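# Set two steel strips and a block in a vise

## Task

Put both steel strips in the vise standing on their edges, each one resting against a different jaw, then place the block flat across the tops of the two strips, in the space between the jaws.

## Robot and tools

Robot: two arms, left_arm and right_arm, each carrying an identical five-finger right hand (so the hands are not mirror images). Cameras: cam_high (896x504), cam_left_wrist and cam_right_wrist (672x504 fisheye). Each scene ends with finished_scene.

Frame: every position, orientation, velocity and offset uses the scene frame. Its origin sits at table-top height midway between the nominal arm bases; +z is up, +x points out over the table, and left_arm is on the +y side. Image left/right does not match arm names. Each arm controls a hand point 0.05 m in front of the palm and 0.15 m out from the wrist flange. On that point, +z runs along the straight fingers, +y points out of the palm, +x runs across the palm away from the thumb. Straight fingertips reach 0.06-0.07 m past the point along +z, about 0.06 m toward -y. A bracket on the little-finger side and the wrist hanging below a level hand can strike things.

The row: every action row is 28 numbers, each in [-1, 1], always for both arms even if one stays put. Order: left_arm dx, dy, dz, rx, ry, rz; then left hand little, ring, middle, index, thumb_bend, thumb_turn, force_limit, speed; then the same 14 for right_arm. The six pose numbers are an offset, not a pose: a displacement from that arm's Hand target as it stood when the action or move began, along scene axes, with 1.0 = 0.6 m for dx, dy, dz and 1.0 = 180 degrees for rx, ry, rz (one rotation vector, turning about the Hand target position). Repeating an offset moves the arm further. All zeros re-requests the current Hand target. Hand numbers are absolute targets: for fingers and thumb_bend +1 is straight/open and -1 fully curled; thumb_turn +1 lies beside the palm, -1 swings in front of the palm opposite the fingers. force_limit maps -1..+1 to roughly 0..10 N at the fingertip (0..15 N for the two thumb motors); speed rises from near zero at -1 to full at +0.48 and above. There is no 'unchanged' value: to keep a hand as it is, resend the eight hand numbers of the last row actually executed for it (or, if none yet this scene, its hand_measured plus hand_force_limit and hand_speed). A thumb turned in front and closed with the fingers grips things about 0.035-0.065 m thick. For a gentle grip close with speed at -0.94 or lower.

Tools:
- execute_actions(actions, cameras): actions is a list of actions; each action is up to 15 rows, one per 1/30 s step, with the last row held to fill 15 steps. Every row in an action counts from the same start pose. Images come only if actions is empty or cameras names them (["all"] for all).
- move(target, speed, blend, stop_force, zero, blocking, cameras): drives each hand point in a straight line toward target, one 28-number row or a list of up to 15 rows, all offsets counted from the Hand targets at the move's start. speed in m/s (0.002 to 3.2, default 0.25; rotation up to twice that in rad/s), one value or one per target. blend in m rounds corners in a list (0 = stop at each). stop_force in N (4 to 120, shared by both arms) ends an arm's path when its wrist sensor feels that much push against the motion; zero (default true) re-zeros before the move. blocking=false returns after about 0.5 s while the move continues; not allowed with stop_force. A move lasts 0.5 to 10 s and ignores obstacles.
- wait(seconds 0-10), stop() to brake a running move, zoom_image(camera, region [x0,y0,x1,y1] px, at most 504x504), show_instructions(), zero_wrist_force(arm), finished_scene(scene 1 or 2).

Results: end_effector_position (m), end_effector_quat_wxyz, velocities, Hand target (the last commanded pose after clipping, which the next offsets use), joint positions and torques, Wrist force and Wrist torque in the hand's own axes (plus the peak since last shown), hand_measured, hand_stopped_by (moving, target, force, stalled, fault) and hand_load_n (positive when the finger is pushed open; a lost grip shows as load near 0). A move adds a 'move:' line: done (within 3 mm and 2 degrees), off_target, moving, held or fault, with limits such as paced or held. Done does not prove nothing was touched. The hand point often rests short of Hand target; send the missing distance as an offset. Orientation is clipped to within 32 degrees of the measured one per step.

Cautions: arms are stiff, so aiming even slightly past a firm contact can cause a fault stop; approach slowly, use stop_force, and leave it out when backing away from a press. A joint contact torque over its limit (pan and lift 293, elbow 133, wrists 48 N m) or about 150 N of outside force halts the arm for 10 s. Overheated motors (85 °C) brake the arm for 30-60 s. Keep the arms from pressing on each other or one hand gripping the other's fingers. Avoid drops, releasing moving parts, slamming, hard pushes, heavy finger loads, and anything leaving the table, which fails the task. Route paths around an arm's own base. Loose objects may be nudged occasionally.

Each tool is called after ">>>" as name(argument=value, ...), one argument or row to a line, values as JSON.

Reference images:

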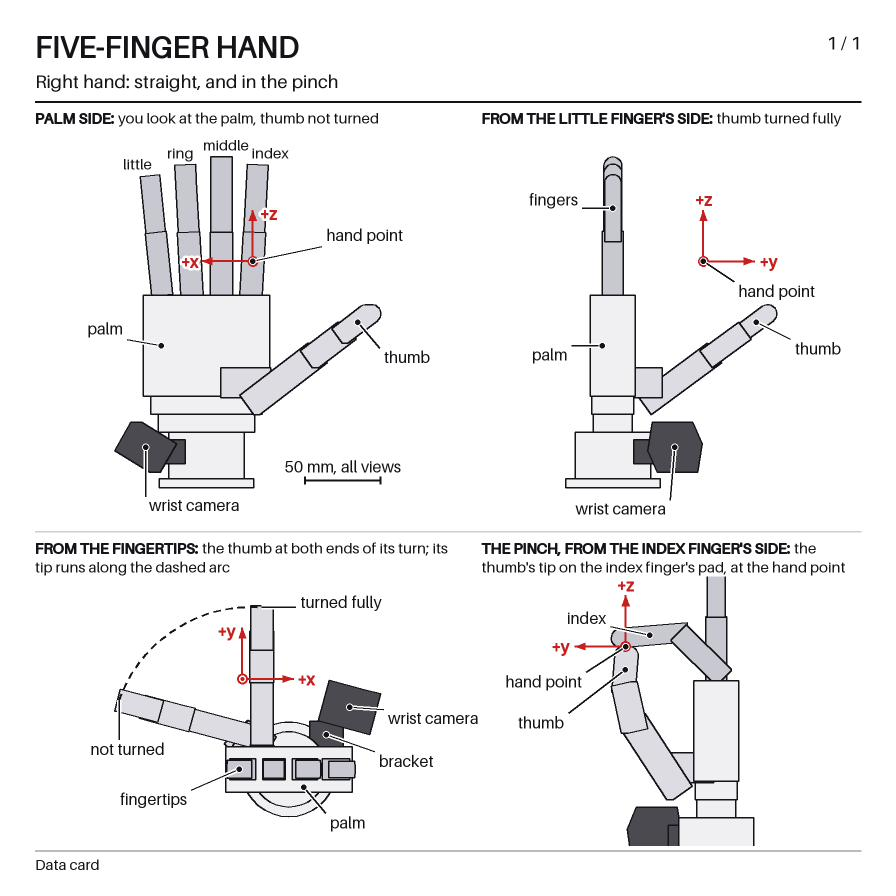

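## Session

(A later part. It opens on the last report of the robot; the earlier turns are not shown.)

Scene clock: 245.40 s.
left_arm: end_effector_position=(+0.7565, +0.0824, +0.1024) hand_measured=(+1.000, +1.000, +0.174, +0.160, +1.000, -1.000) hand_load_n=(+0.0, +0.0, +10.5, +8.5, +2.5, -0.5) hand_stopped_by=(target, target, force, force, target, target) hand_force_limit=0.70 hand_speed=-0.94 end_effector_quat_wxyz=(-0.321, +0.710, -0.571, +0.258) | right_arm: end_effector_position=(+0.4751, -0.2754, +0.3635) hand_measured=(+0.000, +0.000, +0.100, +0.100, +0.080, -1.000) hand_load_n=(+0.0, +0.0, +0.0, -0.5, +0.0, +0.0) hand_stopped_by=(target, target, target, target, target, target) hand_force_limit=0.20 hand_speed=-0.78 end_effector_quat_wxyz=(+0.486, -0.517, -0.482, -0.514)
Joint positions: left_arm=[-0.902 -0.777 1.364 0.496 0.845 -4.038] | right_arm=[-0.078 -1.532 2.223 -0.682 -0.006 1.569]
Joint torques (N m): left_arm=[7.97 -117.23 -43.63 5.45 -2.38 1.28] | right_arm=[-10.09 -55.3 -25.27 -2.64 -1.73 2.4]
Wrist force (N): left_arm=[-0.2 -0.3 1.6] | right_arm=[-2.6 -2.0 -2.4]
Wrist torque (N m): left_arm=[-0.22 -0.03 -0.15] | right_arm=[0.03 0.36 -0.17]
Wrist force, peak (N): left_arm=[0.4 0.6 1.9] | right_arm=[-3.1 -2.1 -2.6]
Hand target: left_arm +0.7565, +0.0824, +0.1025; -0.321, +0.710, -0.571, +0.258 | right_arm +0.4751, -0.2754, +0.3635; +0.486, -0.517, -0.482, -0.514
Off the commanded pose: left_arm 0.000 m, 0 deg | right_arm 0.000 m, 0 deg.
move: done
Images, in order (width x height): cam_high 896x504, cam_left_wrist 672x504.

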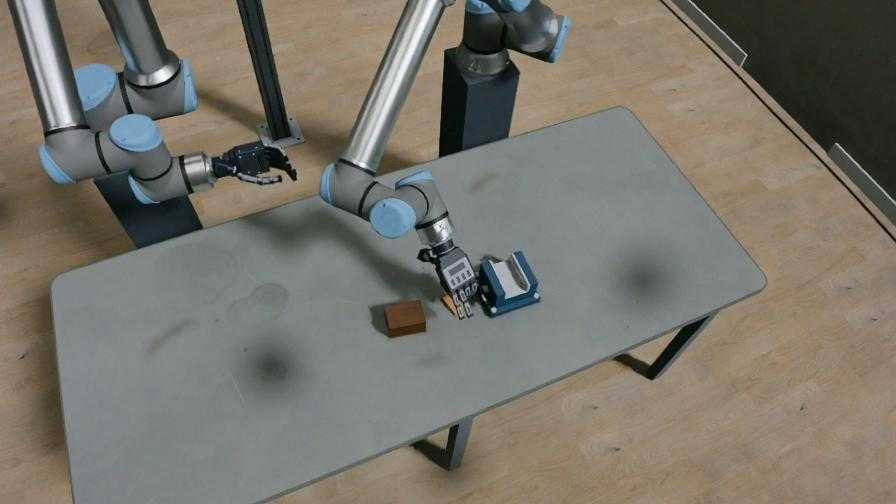

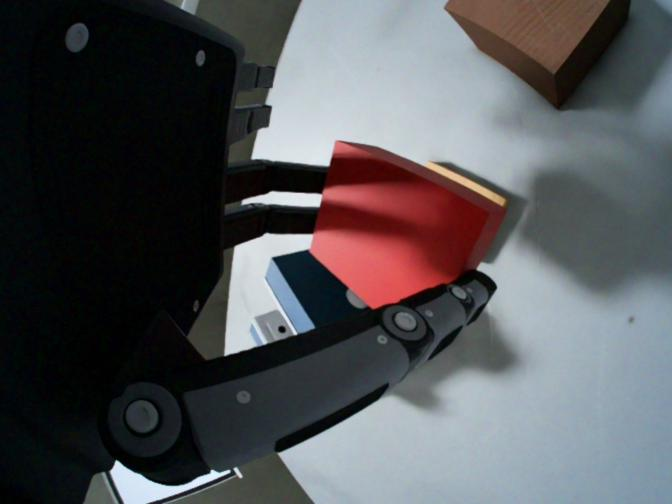

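>>> move(
  target=[
    [0,0,0.1958,0,0,0,1,1,-0.15,-0.15,1,-1,0.7,-0.94,0,0,0,0,0,0,0,0,0.1,0.1,0.08,-1,0.2,-0.78],
    [0.0258,0.235,0.1958,0,0,-0.0814,1,1,-0.15,-0.15,1,-1,0.7,-0.94,0,0,0,0,0,0,0,0,0.1,0.1,0.08,-1,0.2,-0.78],
  ],
  speed=0.1,
  blend=[0.03, 0],
  cameras=["cam_left_wrist", "cam_high"],
)

>>> zoom_image(
  camera="cam_left_wrist",
  region=[270, 110, 550, 330],
)

Scene clock: 249.27 s.
left_arm: end_effector_position=(+0.7720, +0.2233, +0.2199) hand_measured=(+1.000, +1.000, +0.174, +0.160, +1.000, -1.000) hand_load_n=(+0.0, +0.0, +10.5, +8.5, +2.5, -1.0) hand_stopped_by=(target, target, force, force, target, target) hand_force_limit=0.70 hand_speed=-0.94 end_effector_quat_wxyz=(-0.285, +0.631, -0.657, +0.297) | right_arm: end_effector_position=(+0.4751, -0.2754, +0.3635) hand_measured=(+0.000, +0.000, +0.100, +0.100, +0.080, -1.000) hand_load_n=(+0.5, +0.0, +0.0, +0.0, +0.0, +0.0) hand_stopped_by=(target, target, target, target, target, target) hand_force_limit=0.20 hand_speed=-0.78 end_effector_quat_wxyz=(+0.486, -0.517, -0.482, -0.514)
Joint positions: left_arm=[-0.729 -1.056 1.564 0.329 1.096 -3.612] | right_arm=[-0.078 -1.532 2.223 -0.682 -0.006 1.569]
Joint torques (N m): left_arm=[18.4 -99.59 -23.61 -0.87 0.75 2.76] | right_arm=[-10.37 -57.47 -25.56 -2.81 -1.86 2.17]
Wrist force (N): left_arm=[-0.2 -0.1 1.6] | right_arm=[-2.7 -1.7 -2.6]
Wrist torque (N m): left_arm=[-0.20 -0.04 -0.10] | right_arm=[0.10 0.38 -0.16]
Wrist force, peak (N): left_arm=[-0.2 1.2 2.3] | right_arm=[-3.2 -1.9 -2.7]
Hand target: left_arm +0.7720, +0.2234, +0.2199; -0.285, +0.631, -0.657, +0.297 | right_arm +0.4751, -0.2754, +0.3635; +0.486, -0.517, -0.482, -0.514
Off the commanded pose: left_arm 0.000 m, 0 deg | right_arm 0.000 m, 0 deg.
move: done
Images, in order (width x height): cam_high 896x504, cam_left_wrist 672x504.

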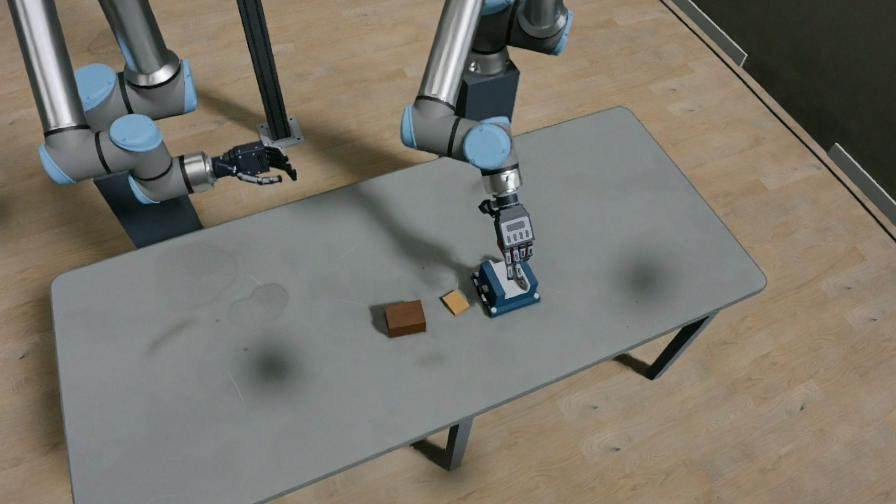

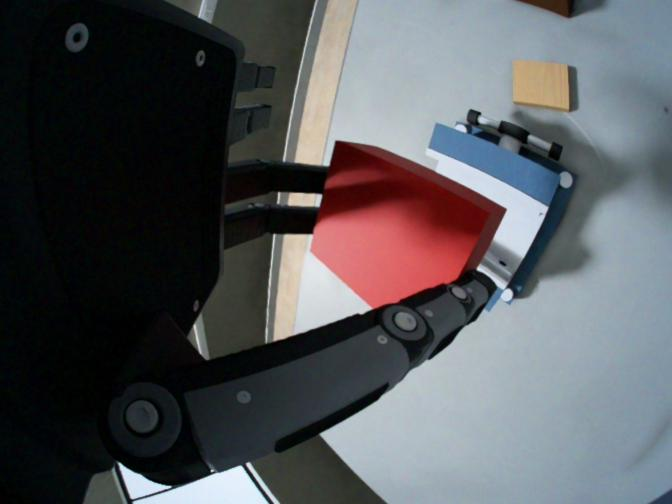

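Scaled by 1.800 from the camera's 672x504 image, which has a finer 960x720 frame.

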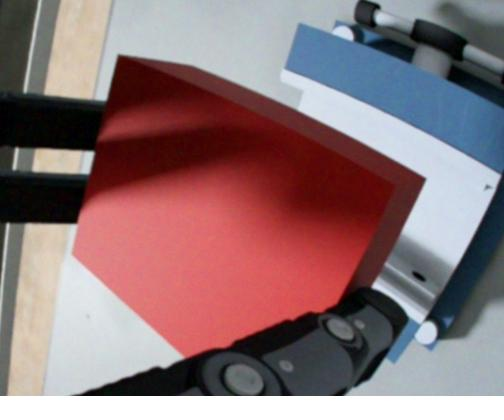

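>>> zoom_image(
  camera="cam_high",
  region=[470, 215, 550, 320],
)

Scaled by 4.800.

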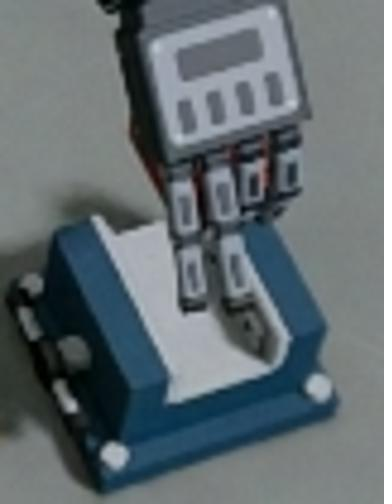

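>>> move(
  target=[0,0,-0.13,0,0,0,1,1,-0.15,-0.15,1,-1,0.7,-0.94,0,0,0,0,0,0,0,0,0.1,0.1,0.08,-1,0.2,-0.78],
  speed=0.06,
  cameras=["cam_left_wrist", "cam_high"],
)

>>> zoom_image(
  camera="cam_left_wrist",
  region=[290, 100, 530, 300],
)

>>> zoom_image(
  camera="cam_high",
  region=[470, 225, 540, 305],
)

Scene clock: 252.10 s.
left_arm: end_effector_position=(+0.7720, +0.2234, +0.1420) hand_measured=(+1.000, +1.000, +0.174, +0.160, +1.000, -1.000) hand_load_n=(+0.0, +0.0, +10.5, +8.0, +2.5, -0.5) hand_stopped_by=(target, target, force, force, target, target) hand_force_limit=0.70 hand_speed=-0.94 end_effector_quat_wxyz=(-0.285, +0.631, -0.657, +0.297) | right_arm: end_effector_position=(+0.4751, -0.2754, +0.3635) hand_measured=(+0.000, +0.000, +0.100, +0.100, +0.080, -1.000) hand_load_n=(+0.0, +0.0, +0.0, +0.0, +0.0, +0.0) hand_stopped_by=(target, target, target, target, target, target) hand_force_limit=0.20 hand_speed=-0.78 end_effector_quat_wxyz=(+0.486, -0.517, -0.482, -0.514)
Joint positions: left_arm=[-0.729 -0.988 1.612 0.213 1.096 -3.612] | right_arm=[-0.078 -1.532 2.223 -0.682 -0.006 1.569]
Joint torques (N m): left_arm=[6.82 -79.24 -20.83 -0.78 0.31 1.53] | right_arm=[-11.74 -52.34 -25.79 -3.12 -2.14 2.48]
Wrist force (N): left_arm=[0.1 -0.2 1.4] | right_arm=[-2.8 -1.9 -2.0]
Wrist torque (N m): left_arm=[-0.22 -0.08 -0.11] | right_arm=[0.04 0.37 -0.17]
Wrist force, peak (N): left_arm=[-0.4 0.1 2.2] | right_arm=[-3.2 -1.9 -2.5]
Hand target: left_arm +0.7720, +0.2234, +0.1419; -0.285, +0.631, -0.657, +0.297 | right_arm +0.4751, -0.2754, +0.3635; +0.486, -0.517, -0.482, -0.514
Off the commanded pose: left_arm 0.000 m, 0 deg | right_arm 0.000 m, 0 deg.
move: done
Images, in order (width x height): cam_high 896x504, cam_left_wrist 672x504.

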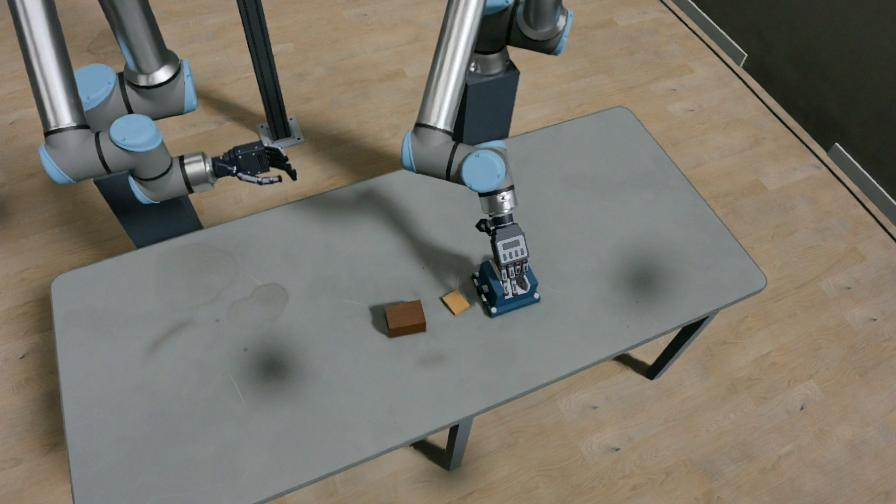

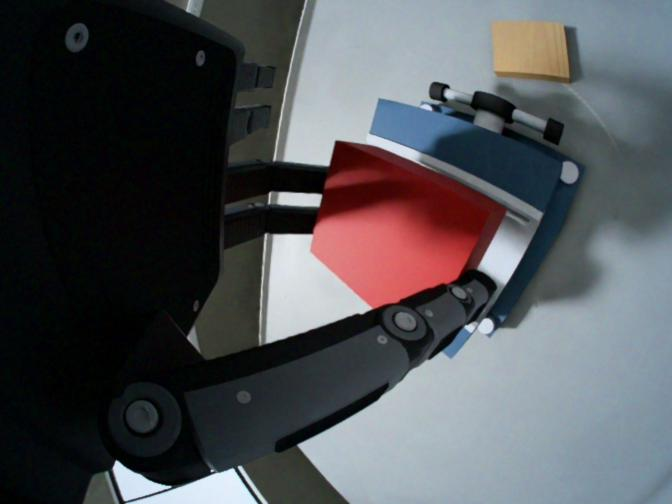

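Scaled by 2.100 from the camera's 672x504 image, which has a finer 960x720 frame.

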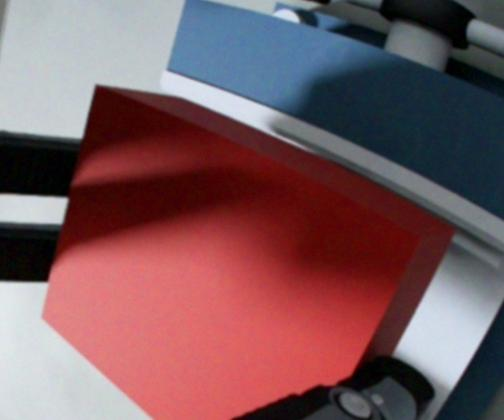

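Scaled by 6.300.

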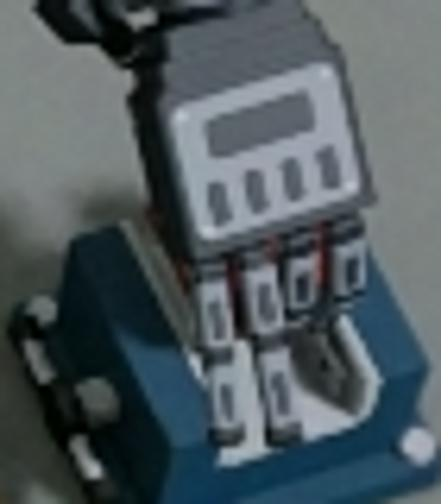

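>>> zoom_image(
  camera="cam_left_wrist",
  region=[360, 120, 460, 200],
)

>>> zoom_image(
  camera="cam_left_wrist",
  region=[450, 150, 560, 240],
)

Scaled by 5.040 from the camera's 672x504 image, which has a finer 960x720 frame.

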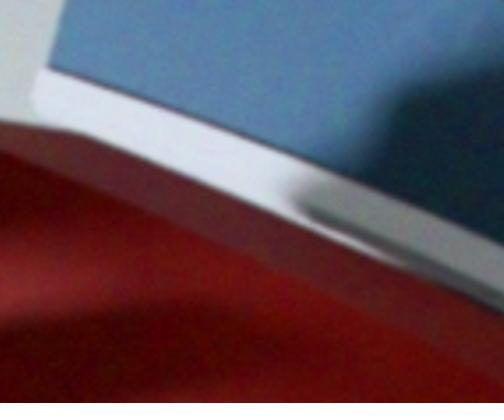

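Scaled by 4.582 from the camera's 672x504 image, which has a finer 960x720 frame.

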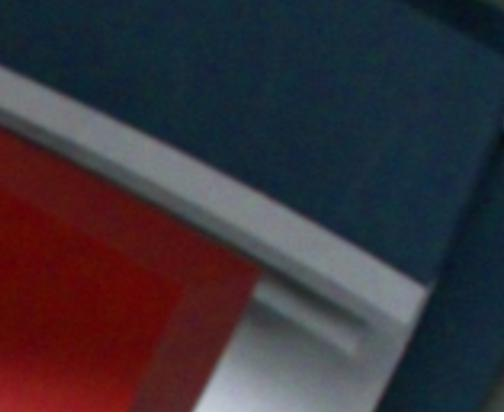

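>>> zoom_image(
  camera="cam_left_wrist",
  region=[490, 180, 550, 235],
)

>>> zoom_image(
  camera="cam_left_wrist",
  region=[400, 135, 480, 195],
)

Scaled by 8.400 from the camera's 672x504 image, which has a finer 960x720 frame.

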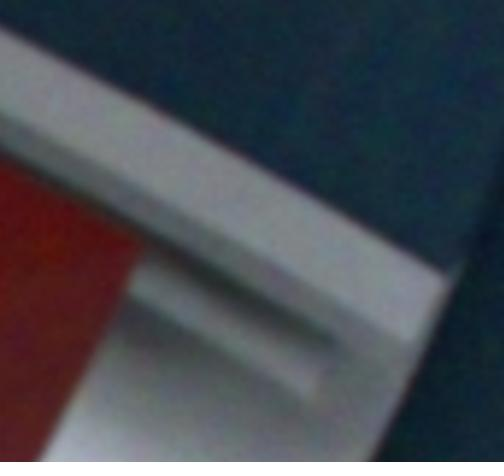

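Scaled by 6.300 from the camera's 672x504 image, which has a finer 960x720 frame.

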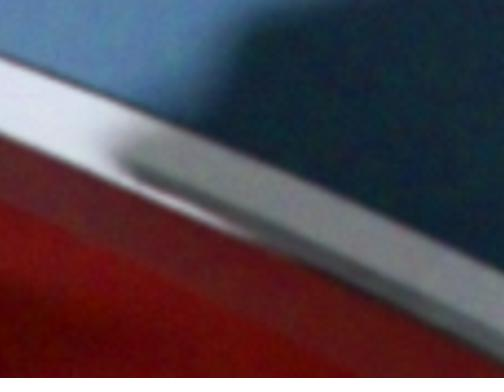

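>>> move(
  target=[0,0.12,0.08,0,0,0,1,1,-0.15,-0.15,1,-1,0.7,-0.94,0,0,0,0,0,0,0,0,0.1,0.1,0.08,-1,0.2,-0.78],
  speed=0.08,
  cameras=["cam_left_wrist", "cam_high"],
)

>>> zoom_image(
  camera="cam_left_wrist",
  region=[370, 40, 590, 210],
)

>>> zoom_image(
  camera="cam_high",
  region=[470, 235, 540, 315],
)

Scene clock: 265.03 s.
left_arm: end_effector_position=(+0.7720, +0.2953, +0.1899) hand_measured=(+1.000, +1.000, +0.174, +0.160, +1.000, -1.000) hand_load_n=(+0.0, +0.0, +10.0, +8.5, +2.5, -1.0) hand_stopped_by=(target, target, force, force, target, target) hand_force_limit=0.70 hand_speed=-0.94 end_effector_quat_wxyz=(-0.285, +0.631, -0.657, +0.297) | right_arm: end_effector_position=(+0.4751, -0.2754, +0.3635) hand_measured=(+0.000, +0.000, +0.100, +0.100, +0.080, -1.000) hand_load_n=(+0.0, +0.0, +0.0, -0.5, +0.0, +0.0) hand_stopped_by=(target, target, target, target, target, target) hand_force_limit=0.20 hand_speed=-0.78 end_effector_quat_wxyz=(+0.486, -0.517, -0.482, -0.514)
Joint positions: left_arm=[-0.647 -1.077 1.655 0.231 1.151 -3.546] | right_arm=[-0.078 -1.532 2.223 -0.682 -0.006 1.569]
Joint torques (N m): left_arm=[17.98 -95.45 -21.6 4.05 1.07 2.42] | right_arm=[-8.61 -52.85 -24.82 -2.51 -1.58 2]
Wrist force (N): left_arm=[-0.6 -0.3 1.6] | right_arm=[-2.9 -2.2 -2.5]
Wrist torque (N m): left_arm=[-0.24 0.03 -0.14] | right_arm=[0.01 0.42 -0.20]
Wrist force, peak (N): left_arm=[0.3 -0.5 2.2] | right_arm=[-3.4 -1.8 -2.5]
Hand target: left_arm +0.7720, +0.2954, +0.1899; -0.285, +0.631, -0.657, +0.297 | right_arm +0.4751, -0.2754, +0.3635; +0.486, -0.517, -0.482, -0.514
Off the commanded pose: left_arm 0.000 m, 0 deg | right_arm 0.000 m, 0 deg.
move: done
Images, in order (width x height): cam_high 896x504, cam_left_wrist 672x504.

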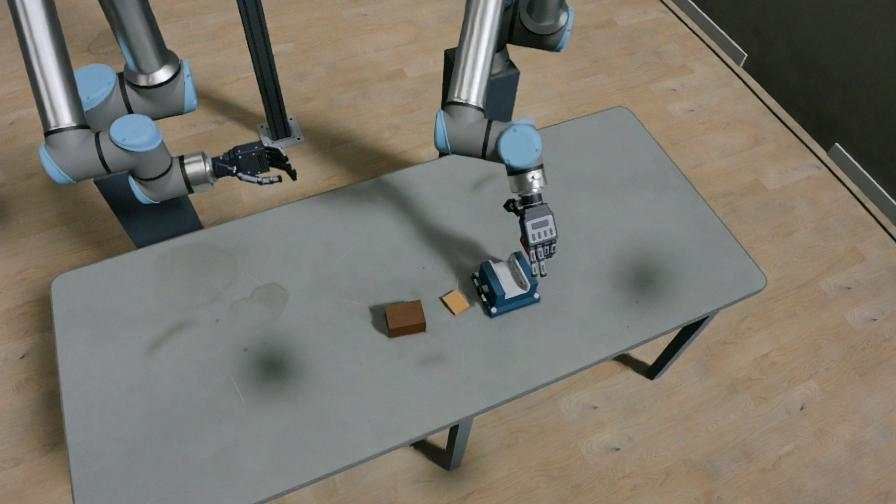

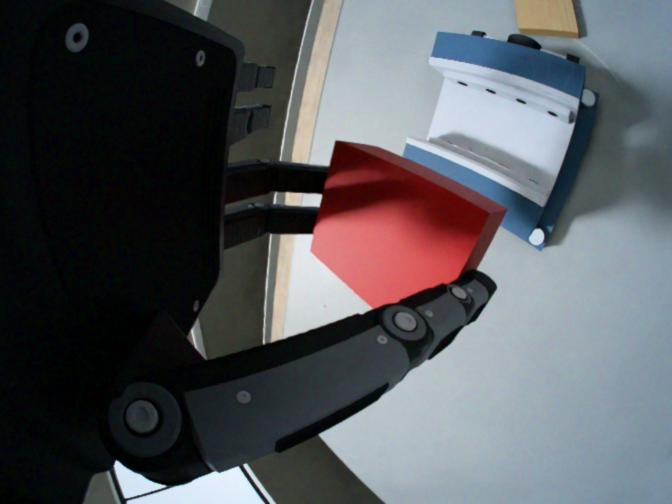

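Scaled by 2.291 from the camera's 672x504 image, which has a finer 960x720 frame.

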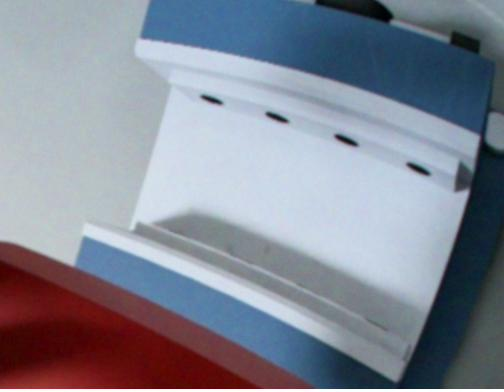

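Scaled by 6.300.

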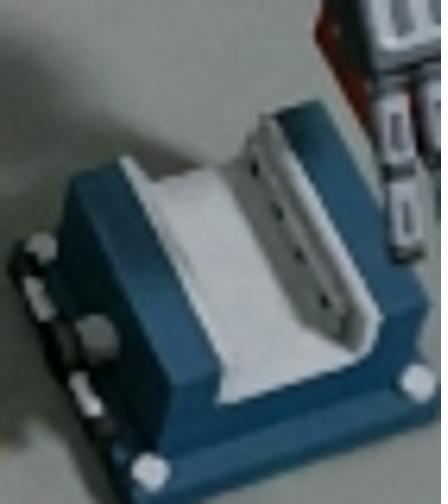

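>>> zoom_image(
  camera="cam_left_wrist",
  region=[425, 50, 515, 115],
)

>>> zoom_image(
  camera="cam_left_wrist",
  region=[505, 60, 595, 130],
)

>>> zoom_image(
  camera="cam_left_wrist",
  region=[400, 125, 560, 225],
)

Scaled by 5.600 from the camera's 672x504 image, which has a finer 960x720 frame.

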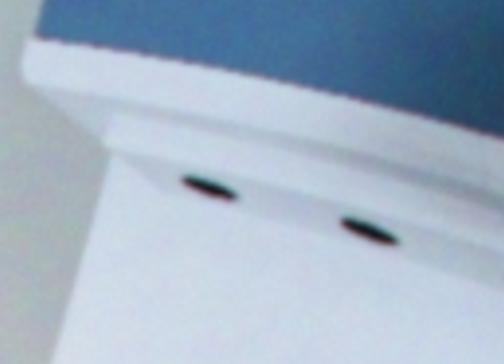

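Scaled by 5.600 from the camera's 672x504 image, which has a finer 960x720 frame.

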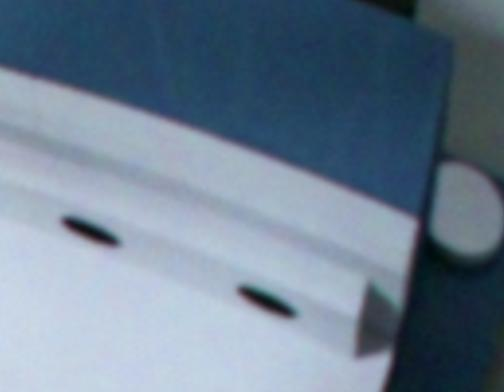

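Scaled by 3.150 from the camera's 672x504 image, which has a finer 960x720 frame.

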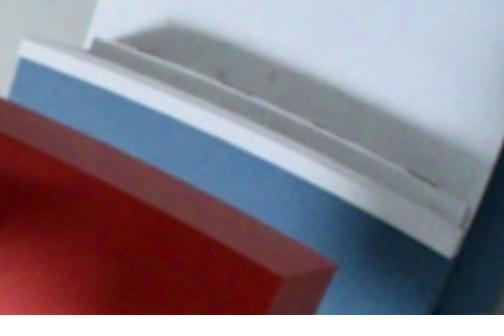

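>>> move(
  target=[
    [0,-0.1173,-0.06,0,0,0.0056,1,1,-0.15,-0.15,1,-1,0.7,-0.94,0,0,0,0,0,0,0,0,0.1,0.1,0.08,-1,0.2,-0.78],
    [0,-0.1173,-0.1107,0,0,0.0056,1,1,-0.15,-0.15,1,-1,0.7,-0.94,0,0,0,0,0,0,0,0,0.1,0.1,0.08,-1,0.2,-0.78],
  ],
  speed=[0.08,0.04],
  blend=[0.01, 0],
  cameras=["cam_left_wrist", "cam_high"],
)

>>> zoom_image(
  camera="cam_left_wrist",
  region=[320, 90, 440, 180],
)

>>> zoom_image(
  camera="cam_left_wrist",
  region=[430, 130, 550, 230],
)

Scene clock: 271.97 s.
left_arm: end_effector_position=(+0.7720, +0.2250, +0.1236) hand_measured=(+1.000, +1.000, +0.174, +0.160, +1.000, -1.000) hand_load_n=(+0.0, -0.5, +10.5, +8.0, +2.5, -1.0) hand_stopped_by=(target, target, force, force, target, target) hand_force_limit=0.70 hand_speed=-0.94 end_effector_quat_wxyz=(-0.288, +0.637, -0.651, +0.295) | right_arm: end_effector_position=(+0.4751, -0.2754, +0.3635) hand_measured=(+0.000, +0.000, +0.100, +0.100, +0.080, -1.000) hand_load_n=(+0.0, +0.5, +0.0, +0.0, +0.0, +0.0) hand_stopped_by=(target, target, target, target, target, target) hand_force_limit=0.20 hand_speed=-0.78 end_effector_quat_wxyz=(+0.486, -0.517, -0.482, -0.514)
Joint positions: left_arm=[-0.73 -0.967 1.618 0.194 1.083 -3.628] | right_arm=[-0.078 -1.532 2.223 -0.682 -0.006 1.569]
Joint torques (N m): left_arm=[-10.22 -81.07 -19.91 -0.66 -2.67 -0.73] | right_arm=[-9.82 -56.13 -25.58 -2.62 -1.86 2.36]
Wrist force (N): left_arm=[-0.3 0.0 1.9] | right_arm=[-2.8 -1.7 -2.3]
Wrist torque (N m): left_arm=[-0.21 -0.03 0.14] | right_arm=[0.07 0.38 -0.17]
Wrist force, peak (N): left_arm=[-0.2 0.5 2.2] | right_arm=[-3.3 -1.9 -2.6]
Hand target: left_arm +0.7720, +0.2250, +0.1235; -0.288, +0.637, -0.651, +0.295 | right_arm +0.4751, -0.2754, +0.3635; +0.486, -0.517, -0.482, -0.514
Off the commanded pose: left_arm 0.000 m, 0 deg | right_arm 0.000 m, 0 deg.
move: done
Images, in order (width x height): cam_high 896x504, cam_left_wrist 672x504.

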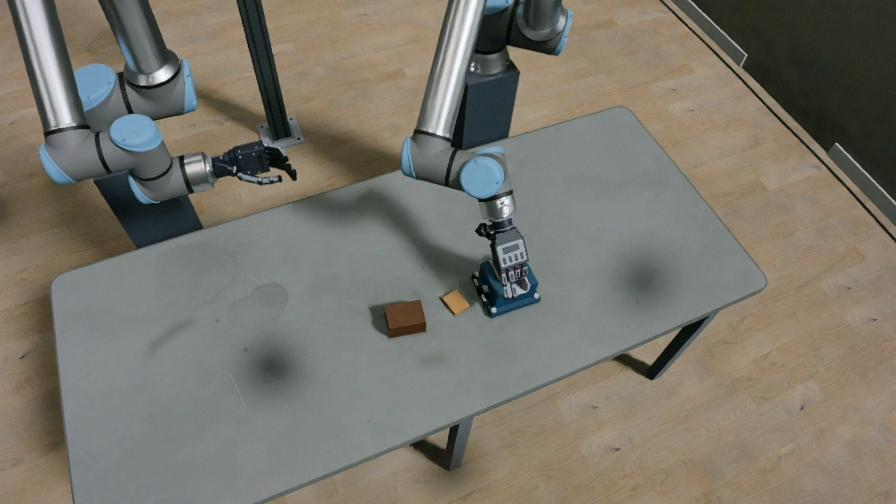

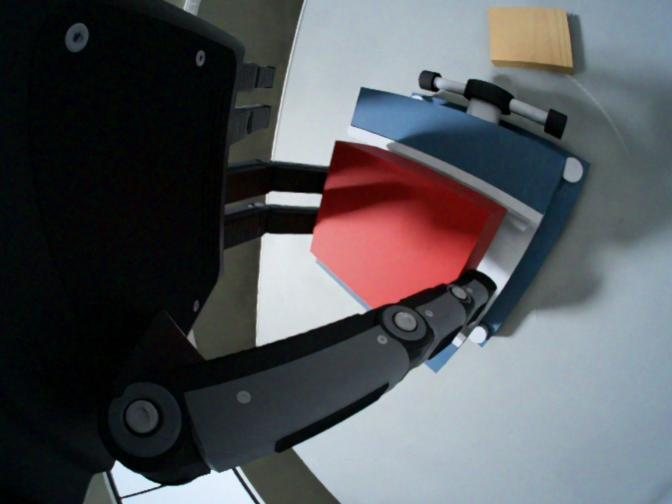

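Scaled by 4.200 from the camera's 672x504 image, which has a finer 960x720 frame.

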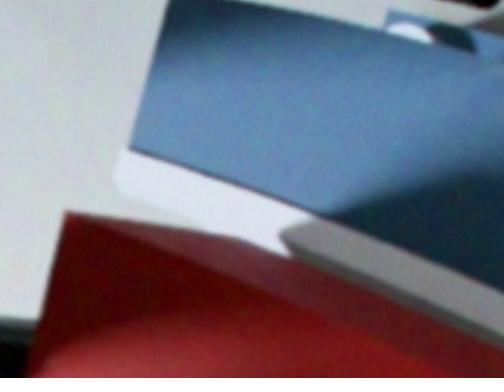

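Scaled by 4.200 from the camera's 672x504 image, which has a finer 960x720 frame.

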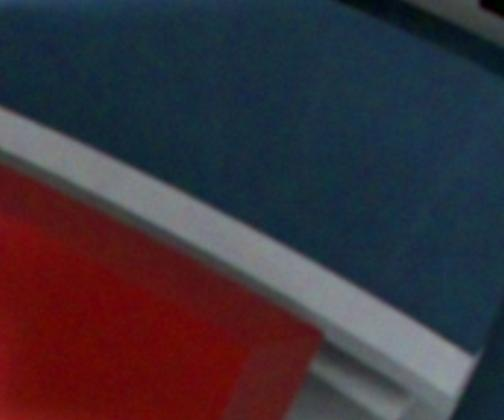

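>>> move(
  target=[0,0.0012,0,0,0,0,1,1,-0.15,-0.15,1,-1,0.7,-0.94,0,0,0,0,0,0,0,0,0.1,0.1,0.08,-1,0.2,-0.78],
  speed=0.02,
)

>>> move(
  target=[0,0,-0.015,0,0,0,1,1,-0.15,-0.15,1,-1,0.7,-0.94,0,0,0,0,0,0,0,0,0.1,0.1,0.08,-1,0.2,-0.78],
  speed=0.008,
  stop_force=4,
  cameras=["cam_left_wrist", "cam_high"],
)

>>> zoom_image(
  camera="cam_left_wrist",
  region=[430, 130, 550, 230],
)

Scene clock: 275.90 s.
left_arm: end_effector_position=(+0.7720, +0.2257, +0.1235) hand_measured=(+1.000, +1.000, +0.174, +0.160, +1.000, -1.000) hand_load_n=(+0.0, +0.0, +10.5, +8.5, +2.5, -0.5) hand_stopped_by=(target, target, force, force, target, target) hand_force_limit=0.70 hand_speed=-0.94 end_effector_quat_wxyz=(-0.288, +0.637, -0.651, +0.295) | right_arm: end_effector_position=(+0.4751, -0.2754, +0.3635) hand_measured=(+0.000, +0.000, +0.100, +0.100, +0.080, -1.000) hand_load_n=(+0.0, +0.0, +0.0, +0.0, +0.0, +0.5) hand_stopped_by=(target, target, target, target, target, target) hand_force_limit=0.20 hand_speed=-0.78 end_effector_quat_wxyz=(+0.486, -0.517, -0.482, -0.514)
Joint positions: left_arm=[-0.729 -0.967 1.619 0.193 1.084 -3.627] | right_arm=[-0.078 -1.532 2.223 -0.682 -0.006 1.569]
Joint torques (N m): left_arm=[19.12 -101.61 -19.66 -0.93 0.69 2.6] | right_arm=[-8.55 -56.58 -24.78 -2.84 -1.9 2.14]
Wrist force (N): left_arm=[-0.3 -0.2 1.7] | right_arm=[-3.0 -1.8 -2.3]
Wrist torque (N m): left_arm=[-0.22 -0.03 0.03] | right_arm=[0.06 0.41 -0.19]
Wrist force, peak (N): left_arm=[-0.2 -0.1 2.1] | right_arm=[-3.1 -2.2 -2.6]
Hand target: left_arm +0.7720, +0.2257, +0.1235; -0.288, +0.637, -0.651, +0.295 | right_arm +0.4751, -0.2754, +0.3635; +0.486, -0.517, -0.482, -0.514
Off the commanded pose: left_arm 0.000 m, 0 deg | right_arm 0.000 m, 0 deg.
move: done

Scene clock: 278.00 s.
left_arm: end_effector_position=(+0.7720, +0.2257, +0.1183) hand_measured=(+1.000, +1.000, +0.174, +0.160, +1.000, -1.000) hand_load_n=(+0.0, +0.0, +10.0, +8.5, +2.5, +2.5) hand_stopped_by=(target, target, force, force, target, target) hand_force_limit=0.70 hand_speed=-0.94 end_effector_quat_wxyz=(-0.288, +0.637, -0.651, +0.295) | right_arm: end_effector_position=(+0.4751, -0.2754, +0.3635) hand_measured=(+0.000, +0.000, +0.100, +0.100, +0.080, -1.000) hand_load_n=(+0.5, +0.0, +0.0, +0.0, +0.0, +0.0) hand_stopped_by=(target, target, target, target, target, target) hand_force_limit=0.20 hand_speed=-0.78 end_effector_quat_wxyz=(+0.486, -0.517, -0.482, -0.514)
Joint positions: left_arm=[-0.729 -0.962 1.621 0.185 1.084 -3.627] | right_arm=[-0.078 -1.532 2.223 -0.682 -0.006 1.569]
Joint torques (N m): left_arm=[5.35 -99.22 -42.96 4.11 0.71 1.09] | right_arm=[-8.19 -53.16 -25.63 -2.58 -1.95 2.73]
Wrist force (N): left_arm=[-2.3 -2.7 0.1] | right_arm=[-2.9 -1.8 -2.7]
Wrist torque (N m): left_arm=[-0.39 0.06 0.03] | right_arm=[0.09 0.42 -0.17]
Wrist force, peak (N): left_arm=[-3.4 -4.5 -1.3] | right_arm=[-2.9 -2.0 -2.8]
Hand target: left_arm +0.7720, +0.2257, +0.1183; -0.288, +0.637, -0.651, +0.295 (not the last commanded pose) | right_arm +0.4751, -0.2754, +0.3635; +0.486, -0.517, -0.482, -0.514
Off the commanded pose: left_arm 0.004 m, 0 deg | right_arm 0.000 m, 0 deg.
move: contact (left_arm)
Images, in order (width x height): cam_high 896x504, cam_left_wrist 672x504.

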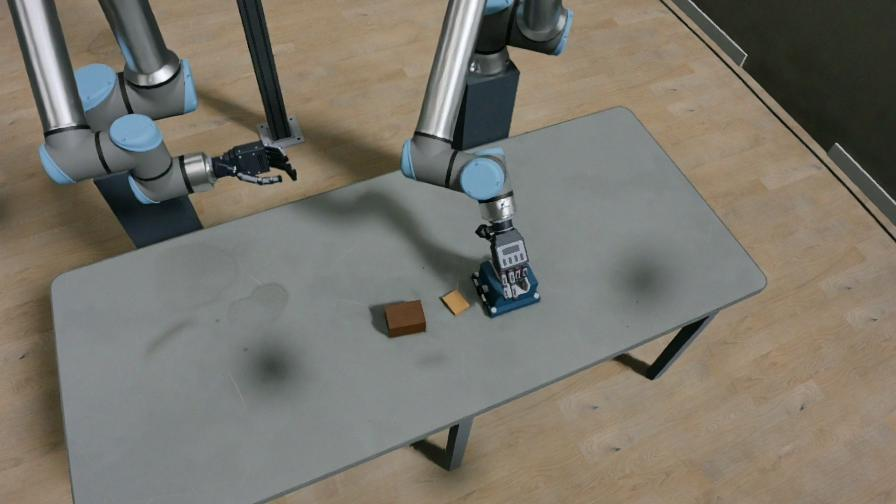

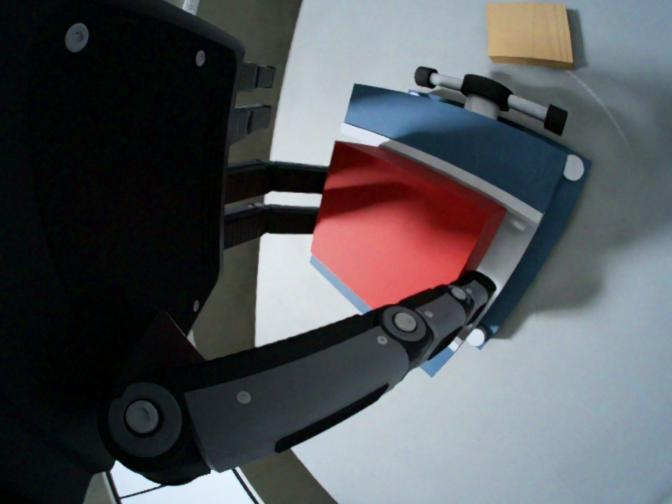

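Scaled by 4.200 from the camera's 672x504 image, which has a finer 960x720 frame.

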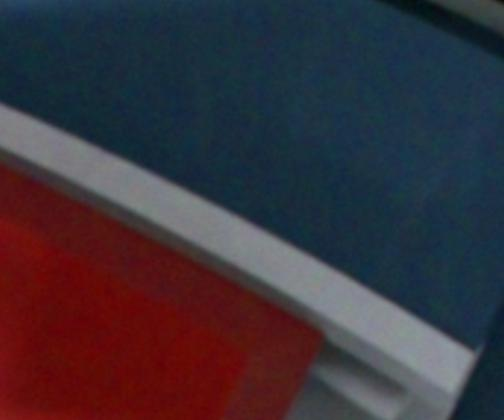

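>>> move(
  target=[
    [0,0,0.0067,0,0,0,1,1,-0.15,-0.15,1,-1,0.7,-0.94,0,0,0,0,0,0,0,0,0.1,0.1,0.08,-1,0.2,-0.78],
    [0,0.0015,0.0067,0,0,0,1,1,-0.15,-0.15,1,-1,0.7,-0.94,0,0,0,0,0,0,0,0,0.1,0.1,0.08,-1,0.2,-0.78],
  ],
  speed=0.02,
)

>>> move(
  target=[0,0,-0.0142,0,0,0,1,1,-0.15,-0.15,1,-1,0.7,-0.94,0,0,0,0,0,0,0,0,0.1,0.1,0.08,-1,0.2,-0.78],
  speed=0.008,
  stop_force=4,
  cameras=["cam_left_wrist", "cam_high"],
)

>>> zoom_image(
  camera="cam_left_wrist",
  region=[430, 130, 550, 230],
)

Scene clock: 279.77 s.
left_arm: end_effector_position=(+0.7720, +0.2264, +0.1224) hand_measured=(+1.000, +1.000, +0.174, +0.160, +1.000, -1.000) hand_load_n=(+0.0, +0.0, +10.5, +8.0, +2.5, -0.5) hand_stopped_by=(target, target, force, force, target, target) hand_force_limit=0.70 hand_speed=-0.94 end_effector_quat_wxyz=(-0.288, +0.637, -0.651, +0.295) | right_arm: end_effector_position=(+0.4751, -0.2754, +0.3635) hand_measured=(+0.000, +0.000, +0.100, +0.100, +0.080, -1.000) hand_load_n=(+0.0, +0.0, +0.0, +0.0, +0.0, +0.0) hand_stopped_by=(target, target, target, target, target, target) hand_force_limit=0.20 hand_speed=-0.78 end_effector_quat_wxyz=(+0.486, -0.517, -0.482, -0.514)
Joint positions: left_arm=[-0.728 -0.967 1.62 0.191 1.085 -3.626] | right_arm=[-0.078 -1.532 2.223 -0.682 -0.006 1.569]
Joint torques (N m): left_arm=[20.74 -102.65 -19.97 -0.89 0.96 2.47] | right_arm=[-10.33 -53.67 -26.25 -2.77 -1.48 2.08]
Wrist force (N): left_arm=[-0.3 0.2 1.9] | right_arm=[-2.6 -1.8 -2.8]
Wrist torque (N m): left_arm=[-0.18 -0.04 -0.11] | right_arm=[0.08 0.38 -0.16]
Wrist force, peak (N): left_arm=[-2.4 -3.0 -0.1] | right_arm=[-3.1 -2.0 -2.5]
Hand target: left_arm +0.7720, +0.2266, +0.1223; -0.288, +0.637, -0.651, +0.295 | right_arm +0.4751, -0.2754, +0.3635; +0.486, -0.517, -0.482, -0.514
Off the commanded pose: left_arm 0.000 m, 0 deg | right_arm 0.000 m, 0 deg.
move: done

Scene clock: 281.60 s.
left_arm: end_effector_position=(+0.7720, +0.2266, +0.1138) hand_measured=(+1.000, +1.000, +0.174, +0.160, +1.000, -1.000) hand_load_n=(+0.0, +0.0, +10.5, +8.0, +2.5, -0.5) hand_stopped_by=(target, target, force, force, target, target) hand_force_limit=0.70 hand_speed=-0.94 end_effector_quat_wxyz=(-0.288, +0.637, -0.651, +0.295) | right_arm: end_effector_position=(+0.4751, -0.2754, +0.3635) hand_measured=(+0.000, +0.000, +0.100, +0.100, +0.080, -1.000) hand_load_n=(+0.0, +0.0, +0.0, +0.0, +0.0, +0.0) hand_stopped_by=(target, target, target, target, target, target) hand_force_limit=0.20 hand_speed=-0.78 end_effector_quat_wxyz=(+0.486, -0.517, -0.482, -0.514)
Joint positions: left_arm=[-0.728 -0.958 1.624 0.178 1.085 -3.626] | right_arm=[-0.078 -1.532 2.223 -0.682 -0.006 1.569]
Joint torques (N m): left_arm=[19 -80.34 -19.12 -0.85 0.66 2.52] | right_arm=[-9.07 -53.44 -25.58 -2.81 -1.29 2.63]
Wrist force (N): left_arm=[0.1 -0.3 1.9] | right_arm=[-3.1 -2.2 -2.1]
Wrist torque (N m): left_arm=[-0.25 -0.09 -0.11] | right_arm=[-0.02 0.43 -0.21]
Wrist force, peak (N): left_arm=[-0.5 -0.2 2.1] | right_arm=[-3.0 -1.9 -2.8]
Hand target: left_arm +0.7720, +0.2266, +0.1138; -0.288, +0.637, -0.651, +0.295 | right_arm +0.4751, -0.2754, +0.3635; +0.486, -0.517, -0.482, -0.514
Off the commanded pose: left_arm 0.000 m, 0 deg | right_arm 0.000 m, 0 deg.
move: done
Images, in order (width x height): cam_high 896x504, cam_left_wrist 672x504.

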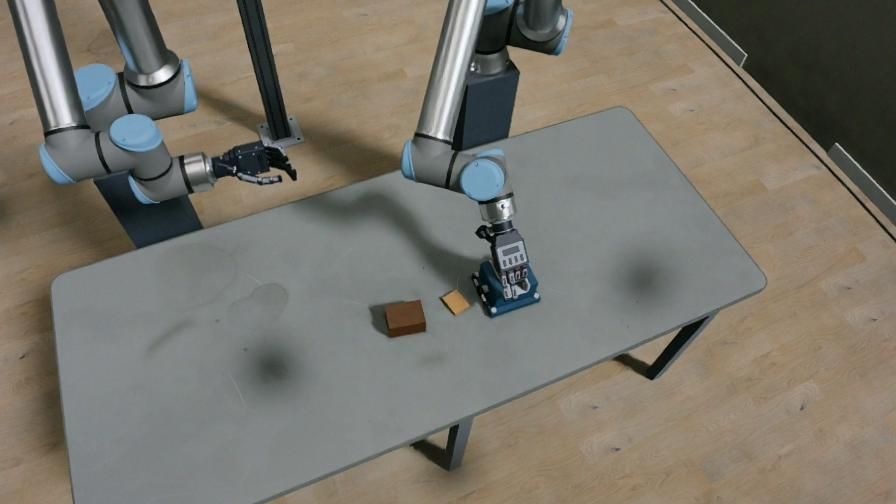

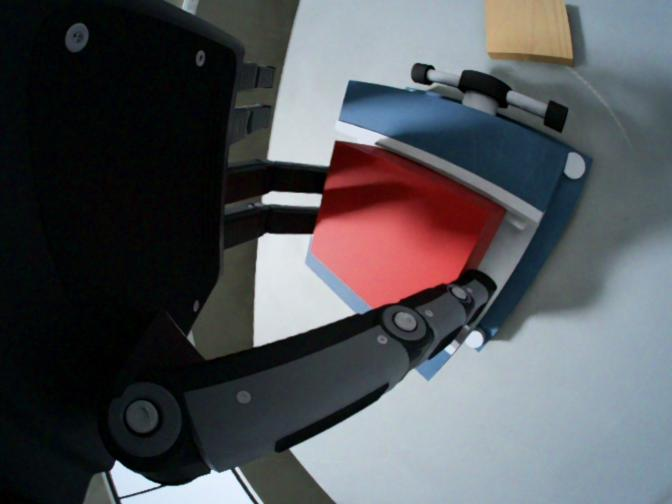

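Scaled by 4.200 from the camera's 672x504 image, which has a finer 960x720 frame.

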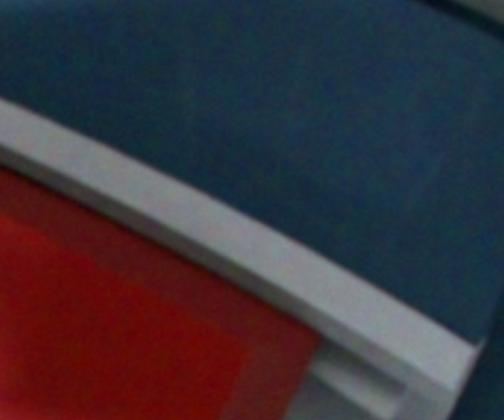

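>>> move(
  target=[0,0.0006,-0.009,0,0,0,1,1,-0.15,-0.15,1,-1,0.7,-0.94,0,0,0,0,0,0,0,0,0.1,0.1,0.08,-1,0.2,-0.78],
  speed=0.008,
  stop_force=4,
  cameras=["cam_left_wrist", "cam_high"],
)

>>> zoom_image(
  camera="cam_left_wrist",
  region=[430, 130, 550, 230],
)

>>> zoom_image(
  camera="cam_high",
  region=[470, 225, 550, 315],
)

Scene clock: 284.30 s.
left_arm: end_effector_position=(+0.7720, +0.2269, +0.1101) hand_measured=(+1.000, +1.000, +0.174, +0.160, +1.000, -1.000) hand_load_n=(+0.0, -0.5, +10.0, +7.5, +3.0, -1.0) hand_stopped_by=(target, target, force, force, target, target) hand_force_limit=0.70 hand_speed=-0.94 end_effector_quat_wxyz=(-0.288, +0.637, -0.651, +0.295) | right_arm: end_effector_position=(+0.4751, -0.2754, +0.3635) hand_measured=(+0.000, +0.000, +0.100, +0.100, +0.080, -1.000) hand_load_n=(+0.0, +0.0, +0.0, +0.0, +0.0, +0.0) hand_stopped_by=(target, target, target, target, target, target) hand_force_limit=0.20 hand_speed=-0.78 end_effector_quat_wxyz=(+0.486, -0.517, -0.482, -0.514)
Joint positions: left_arm=[-0.728 -0.955 1.626 0.173 1.085 -3.626] | right_arm=[-0.078 -1.532 2.223 -0.682 -0.006 1.569]
Joint torques (N m): left_arm=[6.58 -97.04 -38.72 4.41 -0.53 -0.19] | right_arm=[-10.96 -54.24 -25.66 -2.8 -1.79 1.53]
Wrist force (N): left_arm=[-0.3 -4.8 -3.2] | right_arm=[-3.0 -2.1 -2.2]
Wrist torque (N m): left_arm=[-0.08 -0.02 -0.12] | right_arm=[0.02 0.42 -0.19]
Wrist force, peak (N): left_arm=[-0.2 -8.9 -8.6] | right_arm=[-2.9 -2.2 -2.6]
Hand target: left_arm +0.7720, +0.2268, +0.1101; -0.288, +0.637, -0.651, +0.295 (not the last commanded pose) | right_arm +0.4751, -0.2754, +0.3635; +0.486, -0.517, -0.482, -0.514
Off the commanded pose: left_arm 0.002 m, 0 deg | right_arm 0.000 m, 0 deg.
move: contact (left_arm)
Images, in order (width x height): cam_high 896x504, cam_left_wrist 672x504.

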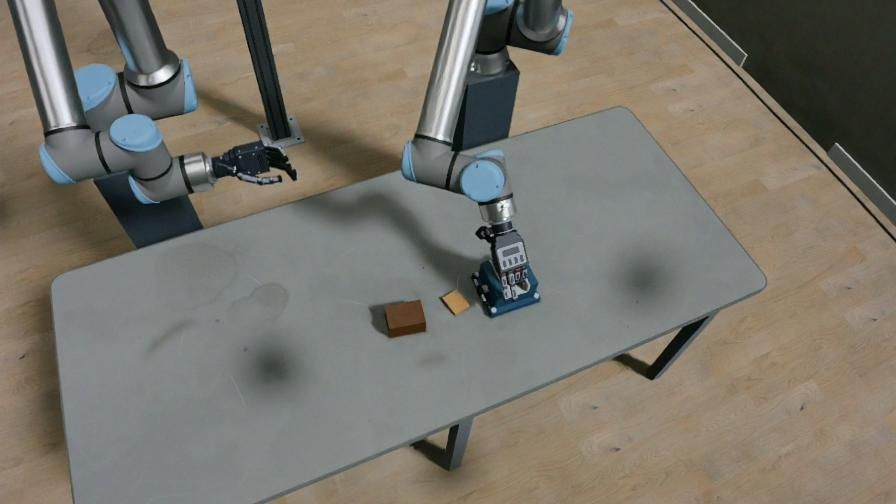

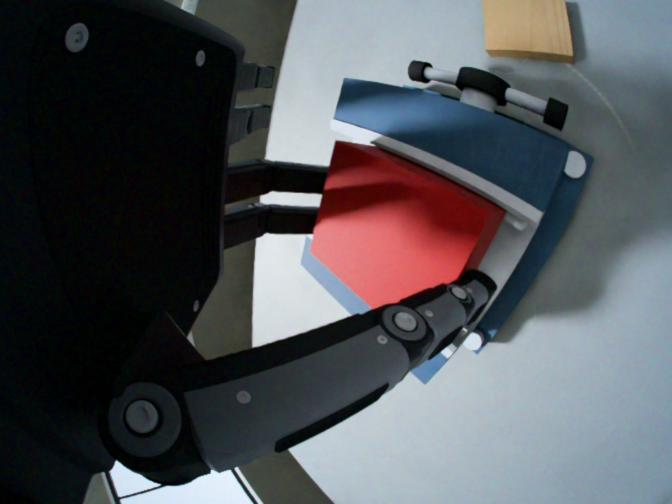

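Scaled by 4.200 from the camera's 672x504 image, which has a finer 960x720 frame.

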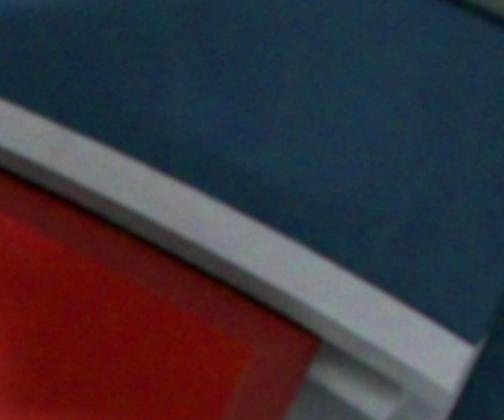

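Scaled by 5.600.

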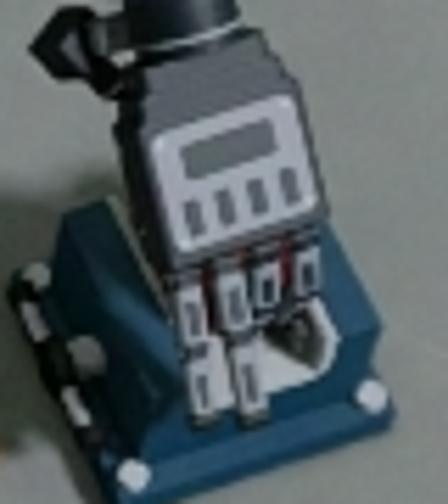

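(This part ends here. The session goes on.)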